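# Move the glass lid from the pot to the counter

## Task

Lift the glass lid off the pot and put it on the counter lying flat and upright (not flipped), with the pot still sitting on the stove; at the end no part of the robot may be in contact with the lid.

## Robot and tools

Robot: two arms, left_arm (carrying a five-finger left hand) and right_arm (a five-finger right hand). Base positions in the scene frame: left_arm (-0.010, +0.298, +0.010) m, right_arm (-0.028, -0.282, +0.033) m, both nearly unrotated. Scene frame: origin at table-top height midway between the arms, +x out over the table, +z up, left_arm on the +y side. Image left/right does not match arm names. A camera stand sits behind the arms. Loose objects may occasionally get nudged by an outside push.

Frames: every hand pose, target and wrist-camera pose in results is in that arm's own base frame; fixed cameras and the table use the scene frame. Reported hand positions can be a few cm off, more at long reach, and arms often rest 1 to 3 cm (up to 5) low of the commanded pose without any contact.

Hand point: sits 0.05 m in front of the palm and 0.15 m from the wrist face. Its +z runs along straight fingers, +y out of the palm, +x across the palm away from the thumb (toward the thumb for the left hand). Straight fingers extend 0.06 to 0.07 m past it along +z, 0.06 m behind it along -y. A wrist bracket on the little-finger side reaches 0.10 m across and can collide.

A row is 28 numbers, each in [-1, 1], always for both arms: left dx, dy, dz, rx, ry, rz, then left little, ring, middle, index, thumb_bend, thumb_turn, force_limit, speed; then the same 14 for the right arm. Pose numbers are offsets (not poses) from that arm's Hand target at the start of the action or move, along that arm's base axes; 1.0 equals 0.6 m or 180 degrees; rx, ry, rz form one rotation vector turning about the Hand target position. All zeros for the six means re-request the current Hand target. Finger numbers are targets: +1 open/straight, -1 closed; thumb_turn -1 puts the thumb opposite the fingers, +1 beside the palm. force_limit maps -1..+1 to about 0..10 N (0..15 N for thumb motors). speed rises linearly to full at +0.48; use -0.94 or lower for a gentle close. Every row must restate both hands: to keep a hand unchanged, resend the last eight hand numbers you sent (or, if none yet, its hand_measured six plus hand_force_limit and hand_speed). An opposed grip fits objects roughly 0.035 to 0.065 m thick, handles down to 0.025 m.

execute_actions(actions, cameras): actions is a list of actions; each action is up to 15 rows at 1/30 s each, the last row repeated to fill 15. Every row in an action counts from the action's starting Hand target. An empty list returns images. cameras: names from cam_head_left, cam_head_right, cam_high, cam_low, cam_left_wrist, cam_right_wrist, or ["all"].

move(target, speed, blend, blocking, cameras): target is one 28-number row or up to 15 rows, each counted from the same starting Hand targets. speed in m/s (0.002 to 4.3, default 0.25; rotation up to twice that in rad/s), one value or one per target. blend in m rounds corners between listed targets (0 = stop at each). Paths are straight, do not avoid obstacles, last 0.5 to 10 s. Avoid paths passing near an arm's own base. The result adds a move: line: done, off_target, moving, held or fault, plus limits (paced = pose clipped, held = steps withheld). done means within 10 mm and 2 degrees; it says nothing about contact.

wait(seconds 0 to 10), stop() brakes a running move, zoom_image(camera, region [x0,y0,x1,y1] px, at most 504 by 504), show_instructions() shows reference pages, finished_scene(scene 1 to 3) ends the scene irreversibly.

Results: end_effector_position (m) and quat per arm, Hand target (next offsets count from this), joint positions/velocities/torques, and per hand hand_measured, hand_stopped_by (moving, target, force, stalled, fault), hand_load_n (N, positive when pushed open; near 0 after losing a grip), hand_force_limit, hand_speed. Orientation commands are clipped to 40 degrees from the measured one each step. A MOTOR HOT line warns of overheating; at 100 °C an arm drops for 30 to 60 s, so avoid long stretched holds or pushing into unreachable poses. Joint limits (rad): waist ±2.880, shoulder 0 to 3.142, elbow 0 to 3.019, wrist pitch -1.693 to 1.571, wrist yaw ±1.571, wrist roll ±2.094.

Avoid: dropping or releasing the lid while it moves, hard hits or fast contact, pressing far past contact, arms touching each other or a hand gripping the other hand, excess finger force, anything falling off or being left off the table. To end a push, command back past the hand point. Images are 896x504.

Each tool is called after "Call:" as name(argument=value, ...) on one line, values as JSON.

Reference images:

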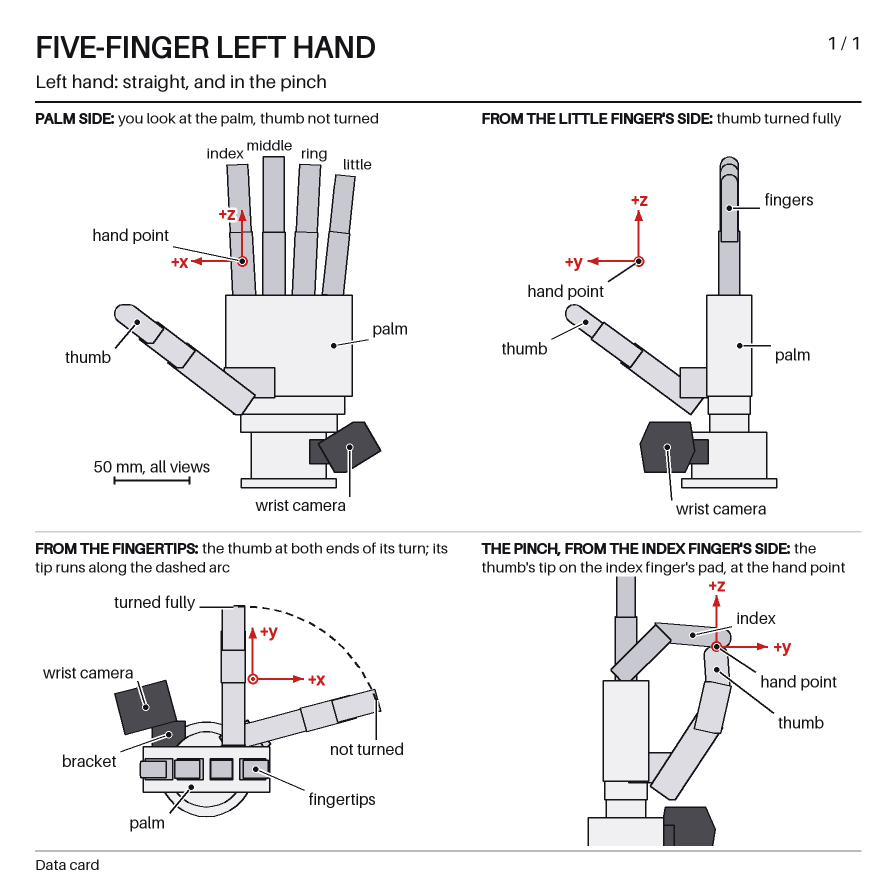

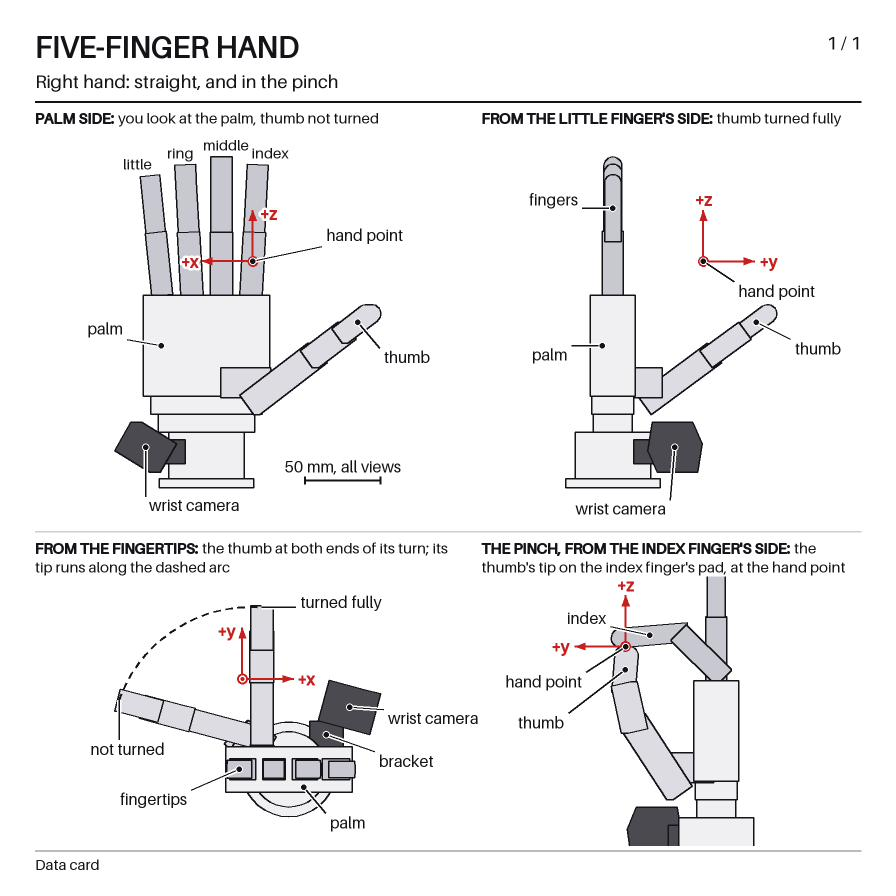

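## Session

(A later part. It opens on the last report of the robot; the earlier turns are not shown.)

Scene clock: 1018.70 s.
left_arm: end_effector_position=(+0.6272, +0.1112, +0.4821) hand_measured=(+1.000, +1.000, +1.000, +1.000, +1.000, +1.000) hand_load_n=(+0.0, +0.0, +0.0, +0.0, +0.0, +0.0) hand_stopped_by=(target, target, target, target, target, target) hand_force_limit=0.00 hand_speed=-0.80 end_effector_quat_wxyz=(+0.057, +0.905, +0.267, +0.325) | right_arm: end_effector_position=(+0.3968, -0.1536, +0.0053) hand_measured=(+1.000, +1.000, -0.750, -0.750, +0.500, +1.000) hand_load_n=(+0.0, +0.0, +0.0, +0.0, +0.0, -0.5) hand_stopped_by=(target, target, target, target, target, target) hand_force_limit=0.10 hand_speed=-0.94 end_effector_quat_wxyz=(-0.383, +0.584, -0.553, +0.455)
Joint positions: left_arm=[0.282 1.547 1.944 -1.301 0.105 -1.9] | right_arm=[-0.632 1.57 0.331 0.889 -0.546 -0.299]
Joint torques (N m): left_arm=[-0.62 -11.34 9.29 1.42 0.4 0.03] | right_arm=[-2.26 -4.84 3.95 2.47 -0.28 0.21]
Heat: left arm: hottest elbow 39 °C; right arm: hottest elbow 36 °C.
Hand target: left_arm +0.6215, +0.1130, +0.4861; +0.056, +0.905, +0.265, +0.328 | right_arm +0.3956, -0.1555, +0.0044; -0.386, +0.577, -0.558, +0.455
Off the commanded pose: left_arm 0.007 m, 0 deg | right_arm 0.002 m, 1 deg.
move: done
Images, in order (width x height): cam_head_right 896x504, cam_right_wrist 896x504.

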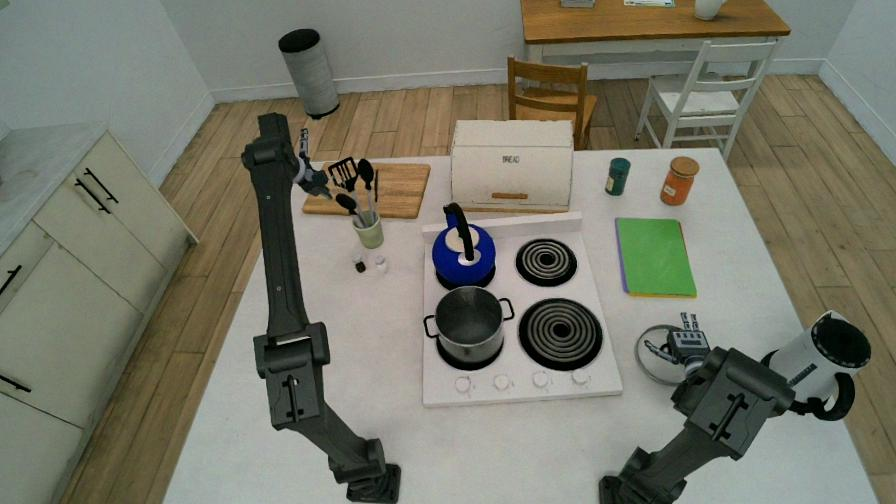

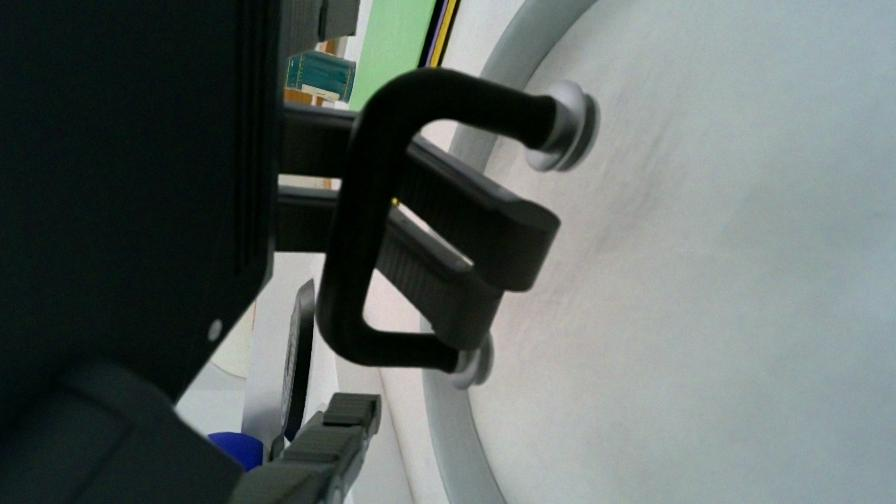

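Call:
wait(seconds=0.1, cameras=["cam_high","cam_head_left","cam_low"])

Scene clock: 1024.13 s.
left_arm: end_effector_position=(+0.6272, +0.1112, +0.4821) hand_measured=(+1.000, +1.000, +1.000, +1.000, +1.000, +1.000) hand_load_n=(+0.0, +0.0, +0.0, +0.0, +0.0, +0.5) hand_stopped_by=(target, target, target, target, target, target) hand_force_limit=0.00 hand_speed=-0.80 end_effector_quat_wxyz=(+0.057, +0.905, +0.267, +0.325) | right_arm: end_effector_position=(+0.3968, -0.1536, +0.0053) hand_measured=(+1.000, +1.000, -0.750, -0.750, +0.500, +1.000) hand_load_n=(+0.0, +0.0, +0.0, +0.0, +0.0, +0.0) hand_stopped_by=(target, target, target, target, target, target) hand_force_limit=0.10 hand_speed=-0.94 end_effector_quat_wxyz=(-0.383, +0.584, -0.553, +0.455)
Joint positions: left_arm=[0.282 1.547 1.944 -1.301 0.105 -1.9] | right_arm=[-0.632 1.57 0.331 0.889 -0.546 -0.299]
Joint torques (N m): left_arm=[-1.32 -9.82 9.22 1.51 0.36 0.06] | right_arm=[-2.61 -4.95 3.96 2.45 -0.29 0.21]
Heat: left arm: hottest elbow 39 °C; right arm: hottest elbow 36 °C.
Hand target: left_arm +0.6215, +0.1130, +0.4861; +0.056, +0.905, +0.265, +0.328 | right_arm +0.3956, -0.1555, +0.0044; -0.386, +0.577, -0.558, +0.455
Off the commanded pose: left_arm 0.007 m, 0 deg | right_arm 0.002 m, 1 deg.
wait: 0.10 s; at rest from the start
Images, in order (width x height): cam_head_left 896x504, cam_high 896x504, cam_low 896x504.

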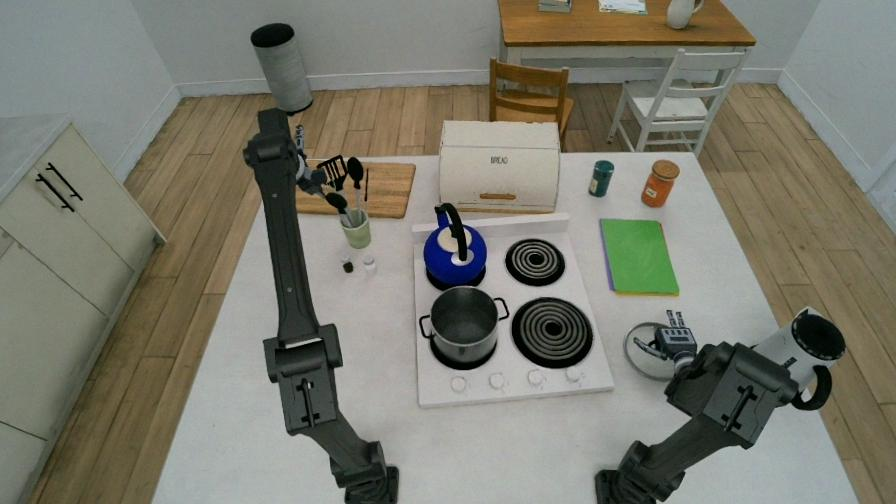

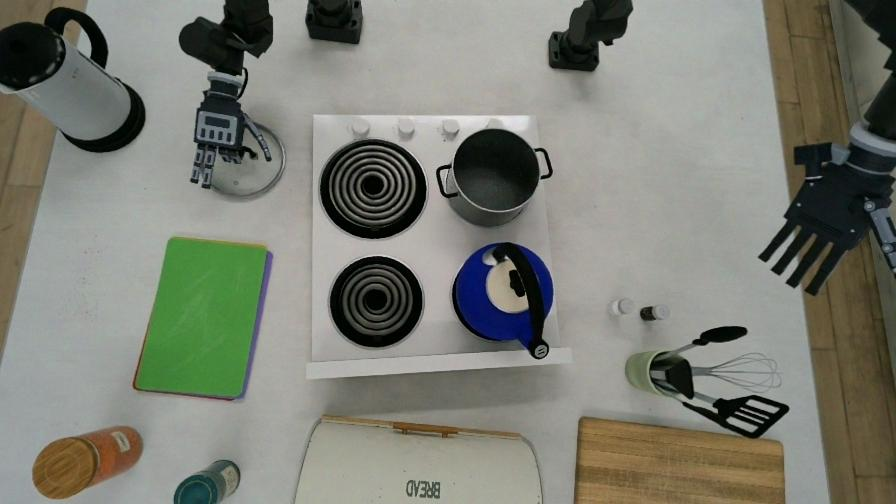

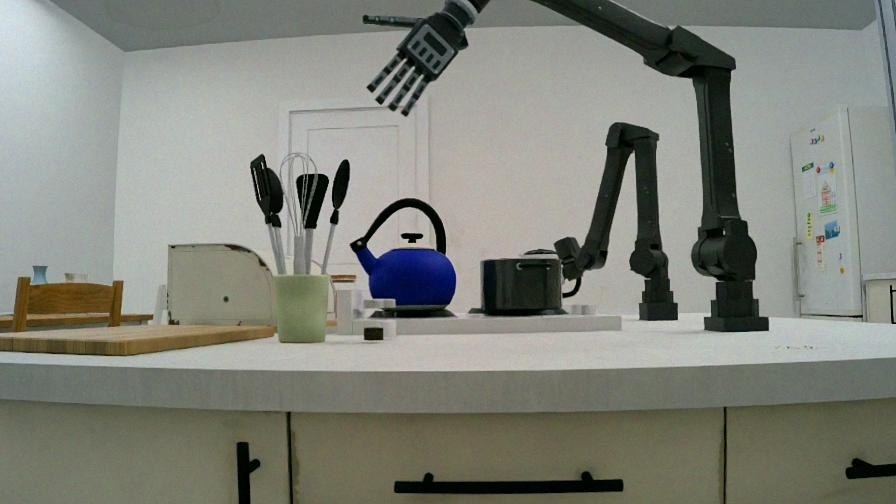

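Call:
move(target=[[0,0,0,0,0,0,1,1,1,1,1,1,0,-0.8,0.0133,-0.006,0.0183,0.0243,-0.0945,-0.006,1,1,-0.5,-0.5,0.5,1,0.1,-0.94]], speed=0.06, cameras=["cam_right_wrist","cam_head_right"])

Call:
zoom_image(camera="cam_head_right", region=[620, 270, 790, 410])

Scene clock: 1036.43 s.
left_arm: end_effector_position=(+0.6272, +0.1112, +0.4821) hand_measured=(+1.000, +1.000, +1.000, +1.000, +1.000, +1.000) hand_load_n=(+0.0, +0.0, -0.5, +0.0, +0.0, +0.0) hand_stopped_by=(target, target, target, target, target, target) hand_force_limit=0.00 hand_speed=-0.80 end_effector_quat_wxyz=(+0.057, +0.905, +0.267, +0.325) | right_arm: end_effector_position=(+0.4028, -0.1580, +0.0175) hand_measured=(+1.000, +1.000, -0.500, -0.500, +0.500, +1.000) hand_load_n=(+0.0, +0.0, -1.0, +0.0, +0.0, +0.0) hand_stopped_by=(target, target, target, target, target, target) hand_force_limit=0.10 hand_speed=-0.94 end_effector_quat_wxyz=(+0.473, -0.493, +0.517, -0.515)
Joint positions: left_arm=[0.282 1.547 1.944 -1.301 0.105 -1.9] | right_arm=[-0.696 1.902 0.302 1.574 -0.63 -0.035]
Joint torques (N m): left_arm=[-1.32 -11.16 9.1 1.44 0.38 0.04] | right_arm=[-2.08 -5.6 1.96 2.21 -0.21 0.21]
Heat: left arm: hottest elbow 39 °C; right arm: hottest elbow 35 °C.
Hand target: left_arm +0.6215, +0.1130, +0.4861; +0.056, +0.905, +0.265, +0.328 | right_arm +0.4035, -0.1591, +0.0153; +0.482, -0.483, +0.517, -0.517
Off the commanded pose: left_arm 0.007 m, 0 deg | right_arm 0.003 m, 2 deg.
joint sent to its limit (right arm) — joint 4 (wrist pitch), upper limit. The joint targets still meet the commanded pose.
move: done
Images, in order (width x height): cam_head_right 896x504, cam_right_wrist 896x504.

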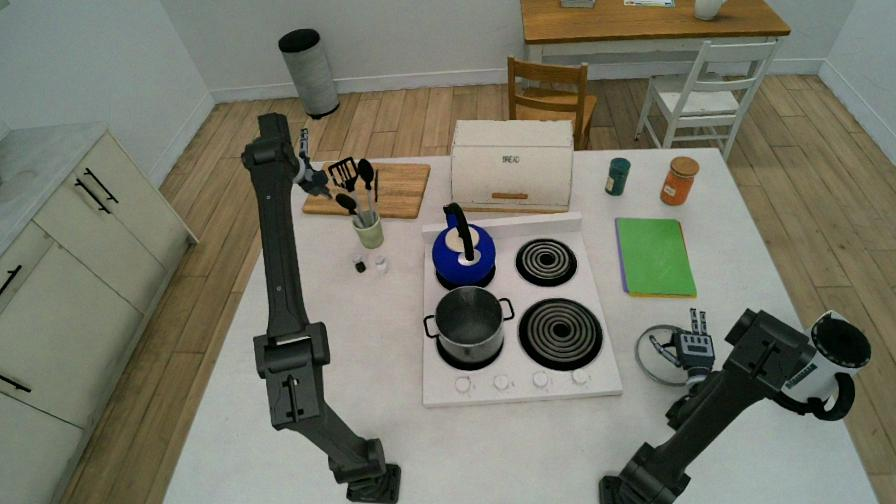

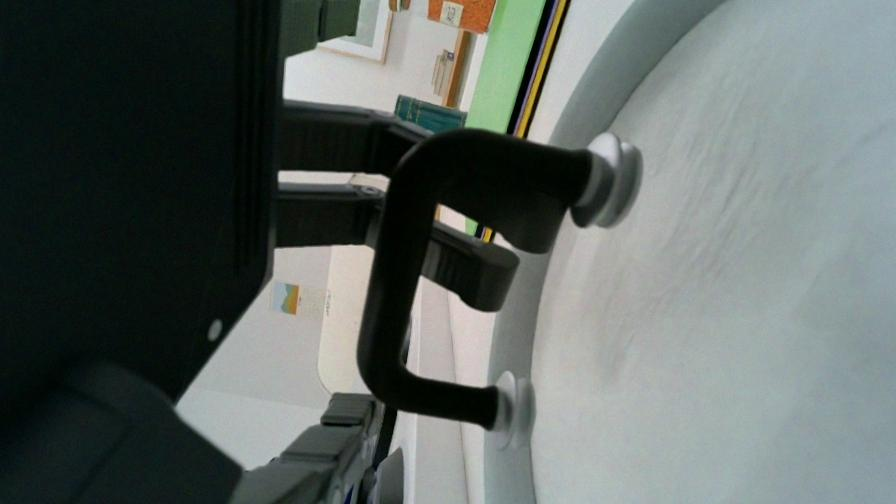

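Scaled by 2.965 from the camera's 896x504 image, which has a finer 1280x720 frame.

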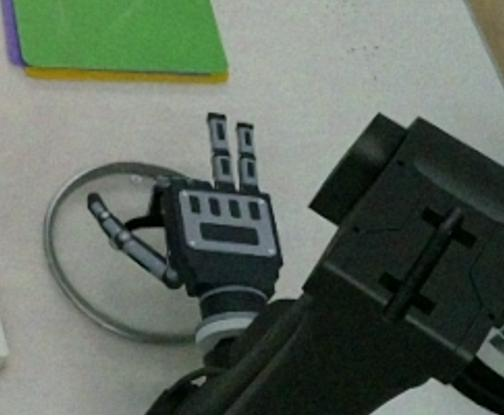

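Call:
move(target=[[0,0,0,0,0,0,1,1,1,1,1,1,0,-0.8,0.0,0.017,0,0,0,0,1,1,-0.5,-0.5,0.5,1,0.1,-0.94]], speed=0.05, cameras=["cam_right_wrist","cam_head_right"])

Call:
zoom_image(camera="cam_head_right", region=[620, 270, 790, 410])

Scene clock: 1055.17 s.
left_arm: end_effector_position=(+0.6272, +0.1112, +0.4821) hand_measured=(+1.000, +1.000, +1.000, +1.000, +1.000, +1.000) hand_load_n=(+0.0, +0.0, +0.0, +0.0, +0.0, +0.0) hand_stopped_by=(target, target, target, target, target, target) hand_force_limit=0.00 hand_speed=-0.80 end_effector_quat_wxyz=(+0.057, +0.905, +0.267, +0.325) | right_arm: end_effector_position=(+0.4034, -0.1581, +0.0174) hand_measured=(+1.000, +1.000, -0.500, -0.500, +0.500, +1.000) hand_load_n=(+0.0, +0.0, -1.5, +0.0, +0.0, +0.0) hand_stopped_by=(target, target, target, target, target, target) hand_force_limit=0.10 hand_speed=-0.94 end_effector_quat_wxyz=(+0.470, -0.489, +0.522, -0.518)
Joint positions: left_arm=[0.282 1.547 1.944 -1.301 0.105 -1.9] | right_arm=[-0.688 1.902 0.298 1.577 -0.607 -0.032]
Joint torques (N m): left_arm=[-1.03 -11.46 9.31 1.4 0.42 0] | right_arm=[-0.67 -6.36 0.77 2.11 -0.05 0.16]
Heat: left arm: hottest elbow 39 °C; right arm: hottest elbow 34 °C.
Hand target: left_arm +0.6215, +0.1130, +0.4861; +0.056, +0.905, +0.265, +0.328 | right_arm +0.4035, -0.1489, +0.0153; +0.482, -0.483, +0.517, -0.517
Off the commanded pose: left_arm 0.007 m, 0 deg | right_arm 0.009 m, 2 deg.
joint sent to its limit (right arm) — joint 4 (wrist pitch), upper limit. The joint targets still meet the commanded pose.
move: done
Images, in order (width x height): cam_head_right 896x504, cam_right_wrist 896x504.

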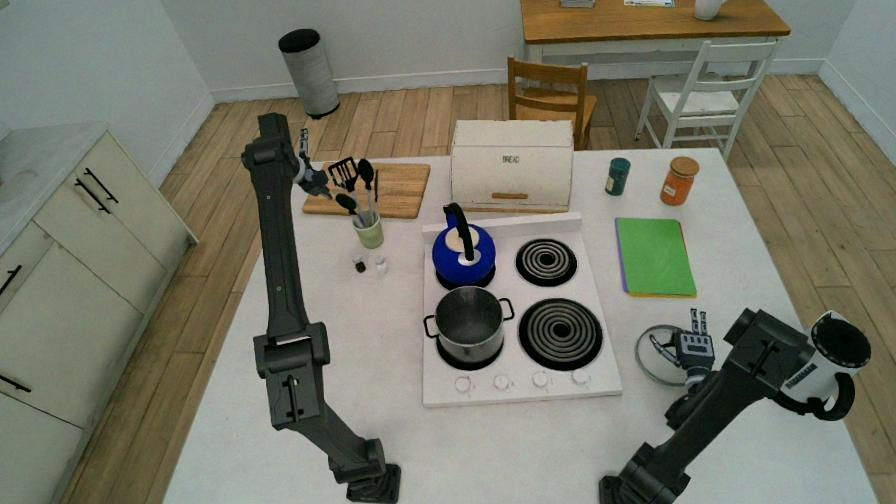

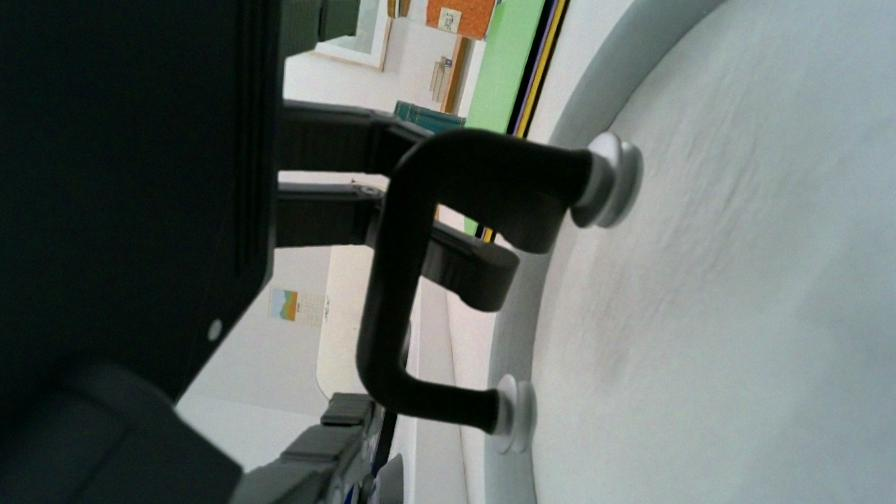

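Scaled by 2.965 from the camera's 896x504 image, which has a finer 1280x720 frame.

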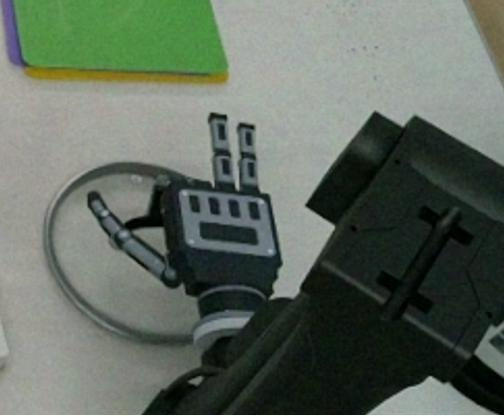

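Call:
move(target=[[0,0,0,0,0,0,1,1,1,1,1,1,0,-0.8,0.0,0.008,0.004,0,0,0,1,1,-0.0,-0.0,0.5,1,0.1,-0.8]], speed=0.05, cameras=["cam_right_wrist","cam_head_right"])

Call:
zoom_image(camera="cam_head_right", region=[620, 270, 790, 410])

Scene clock: 1066.80 s.
left_arm: end_effector_position=(+0.6272, +0.1112, +0.4821) hand_measured=(+1.000, +1.000, +1.000, +1.000, +1.000, +1.000) hand_load_n=(+0.0, +0.0, +0.0, +0.0, +0.0, +0.0) hand_stopped_by=(target, target, target, target, target, target) hand_force_limit=0.00 hand_speed=-0.80 end_effector_quat_wxyz=(+0.057, +0.905, +0.267, +0.325) | right_arm: end_effector_position=(+0.4039, -0.1486, +0.0179) hand_measured=(+1.000, +1.000, +0.000, +0.000, +0.500, +1.000) hand_load_n=(+0.0, +0.0, -0.5, +0.0, +0.0, +0.0) hand_stopped_by=(target, target, target, target, target, target) hand_force_limit=0.10 hand_speed=-0.80 end_effector_quat_wxyz=(+0.472, -0.492, +0.519, -0.515)
Joint positions: left_arm=[0.282 1.547 1.944 -1.301 0.105 -1.9] | right_arm=[-0.665 1.901 0.287 1.587 -0.595 -0.032]
Joint torques (N m): left_arm=[-0.73 -10.34 9.52 1.46 0.42 0] | right_arm=[-1.38 -6.89 0.85 1.76 0.05 0.17]
Heat: left arm: hottest elbow 39 °C; right arm: hottest elbow 33 °C.
Hand target: left_arm +0.6215, +0.1130, +0.4861; +0.056, +0.905, +0.265, +0.328 | right_arm +0.4036, -0.1440, +0.0177; +0.482, -0.483, +0.517, -0.517
Off the commanded pose: left_arm 0.007 m, 0 deg | right_arm 0.004 m, 2 deg.
joint read past its limit (right arm) — joint 4 (wrist pitch), upper limit.
joint sent to its limit (right arm) — joint 4 (wrist pitch), upper limit. The joint targets still meet the commanded pose.
move: done
Images, in order (width x height): cam_head_right 896x504, cam_right_wrist 896x504.

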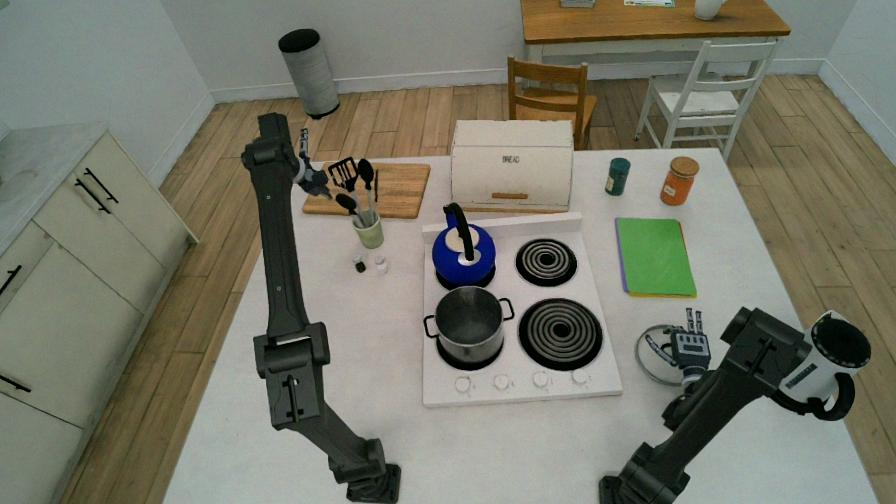

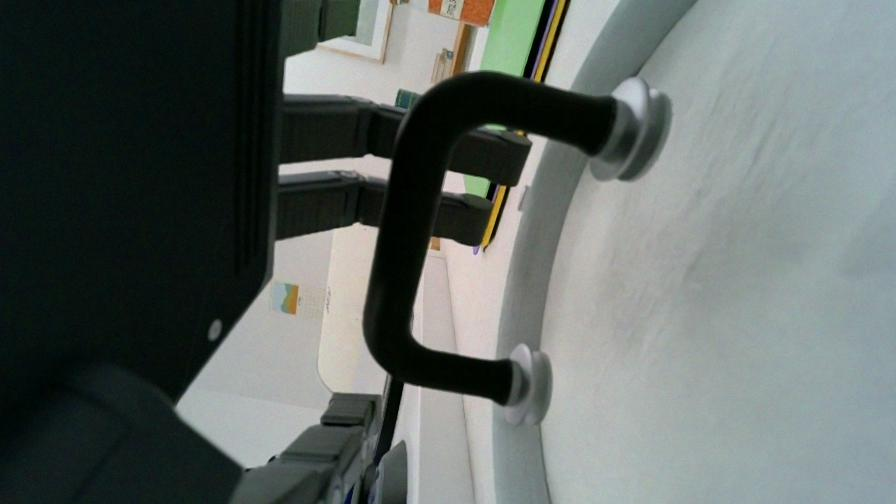

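Scaled by 2.965 from the camera's 896x504 image, which has a finer 1280x720 frame.

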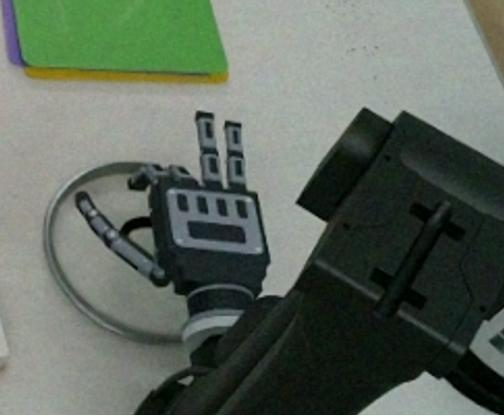

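Call:
move(target=[[0,0,0,0,0,0,1,1,1,1,1,1,0,-0.8,0,0,0,0,0,0,1,1,1,1,0.5,1,0.1,0],[0,0,0,0,0,0,1,1,1,1,1,1,0,-0.8,0.005,0,0.08,0,0,0,1,1,1,1,0.5,1,0.1,0]], speed=0.06, cameras=["cam_right_wrist","cam_head_right"])

Call:
zoom_image(camera="cam_head_right", region=[620, 270, 790, 410])

Scene clock: 1075.67 s.
left_arm: end_effector_position=(+0.6272, +0.1112, +0.4821) hand_measured=(+1.000, +1.000, +1.000, +1.000, +1.000, +1.000) hand_load_n=(+0.0, +0.0, +0.0, +0.0, +0.0, +0.0) hand_stopped_by=(target, target, target, target, target, target) hand_force_limit=0.00 hand_speed=-0.80 end_effector_quat_wxyz=(+0.057, +0.905, +0.267, +0.325) | right_arm: end_effector_position=(+0.4058, -0.1483, +0.0617) hand_measured=(+1.000, +1.000, +1.000, +1.000, +0.500, +1.000) hand_load_n=(+0.0, +0.0, +0.0, -0.5, +0.0, +0.0) hand_stopped_by=(target, target, target, target, target, target) hand_force_limit=0.10 hand_speed=0.00 end_effector_quat_wxyz=(+0.476, -0.485, +0.516, -0.520)
Joint positions: left_arm=[0.282 1.547 1.944 -1.301 0.105 -1.9] | right_arm=[-0.66 1.674 0.271 1.398 -0.586 -0.016]
Joint torques (N m): left_arm=[-1.03 -10.99 9.31 1.39 0.39 0.03] | right_arm=[-1.2 -6.89 2.71 1.47 0.07 0.2]
Heat: left arm: hottest elbow 39 °C; right arm: hottest elbow 33 °C.
Hand target: left_arm +0.6215, +0.1130, +0.4861; +0.056, +0.905, +0.265, +0.328 | right_arm +0.4066, -0.1440, +0.0658; +0.482, -0.483, +0.517, -0.517
Off the commanded pose: left_arm 0.007 m, 0 deg | right_arm 0.006 m, 1 deg.
move: done
Images, in order (width x height): cam_head_right 896x504, cam_right_wrist 896x504.

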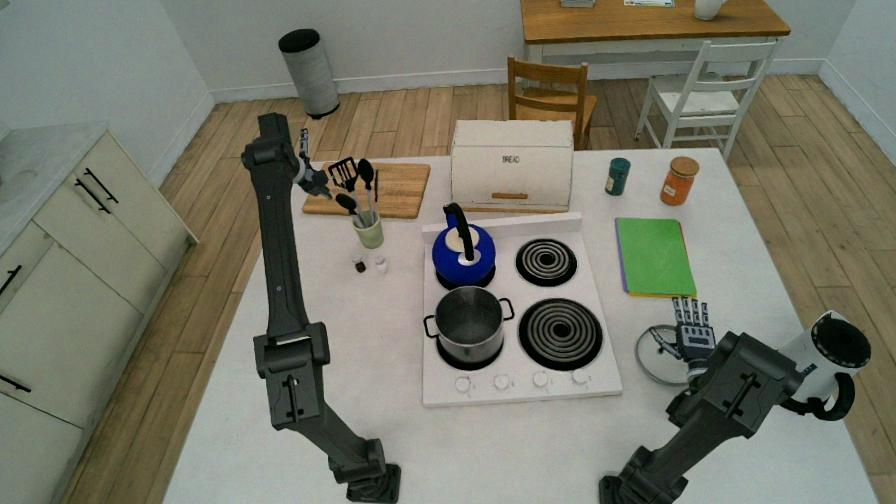

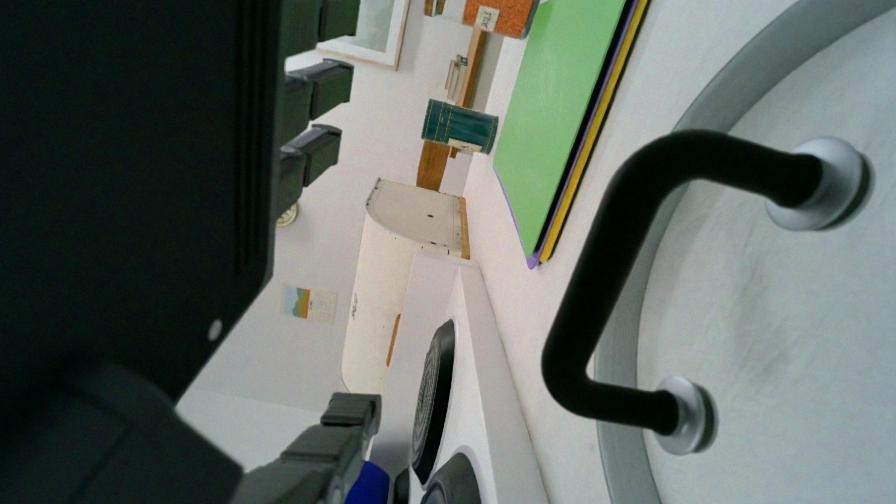

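Scaled by 2.965 from the camera's 896x504 image, which has a finer 1280x720 frame.

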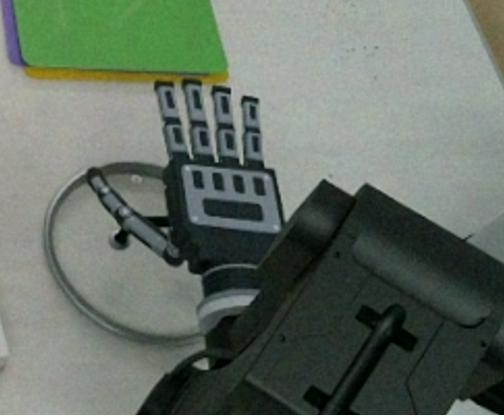

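Call:
finished_scene(scene=1)

The scene is finished: the task was done.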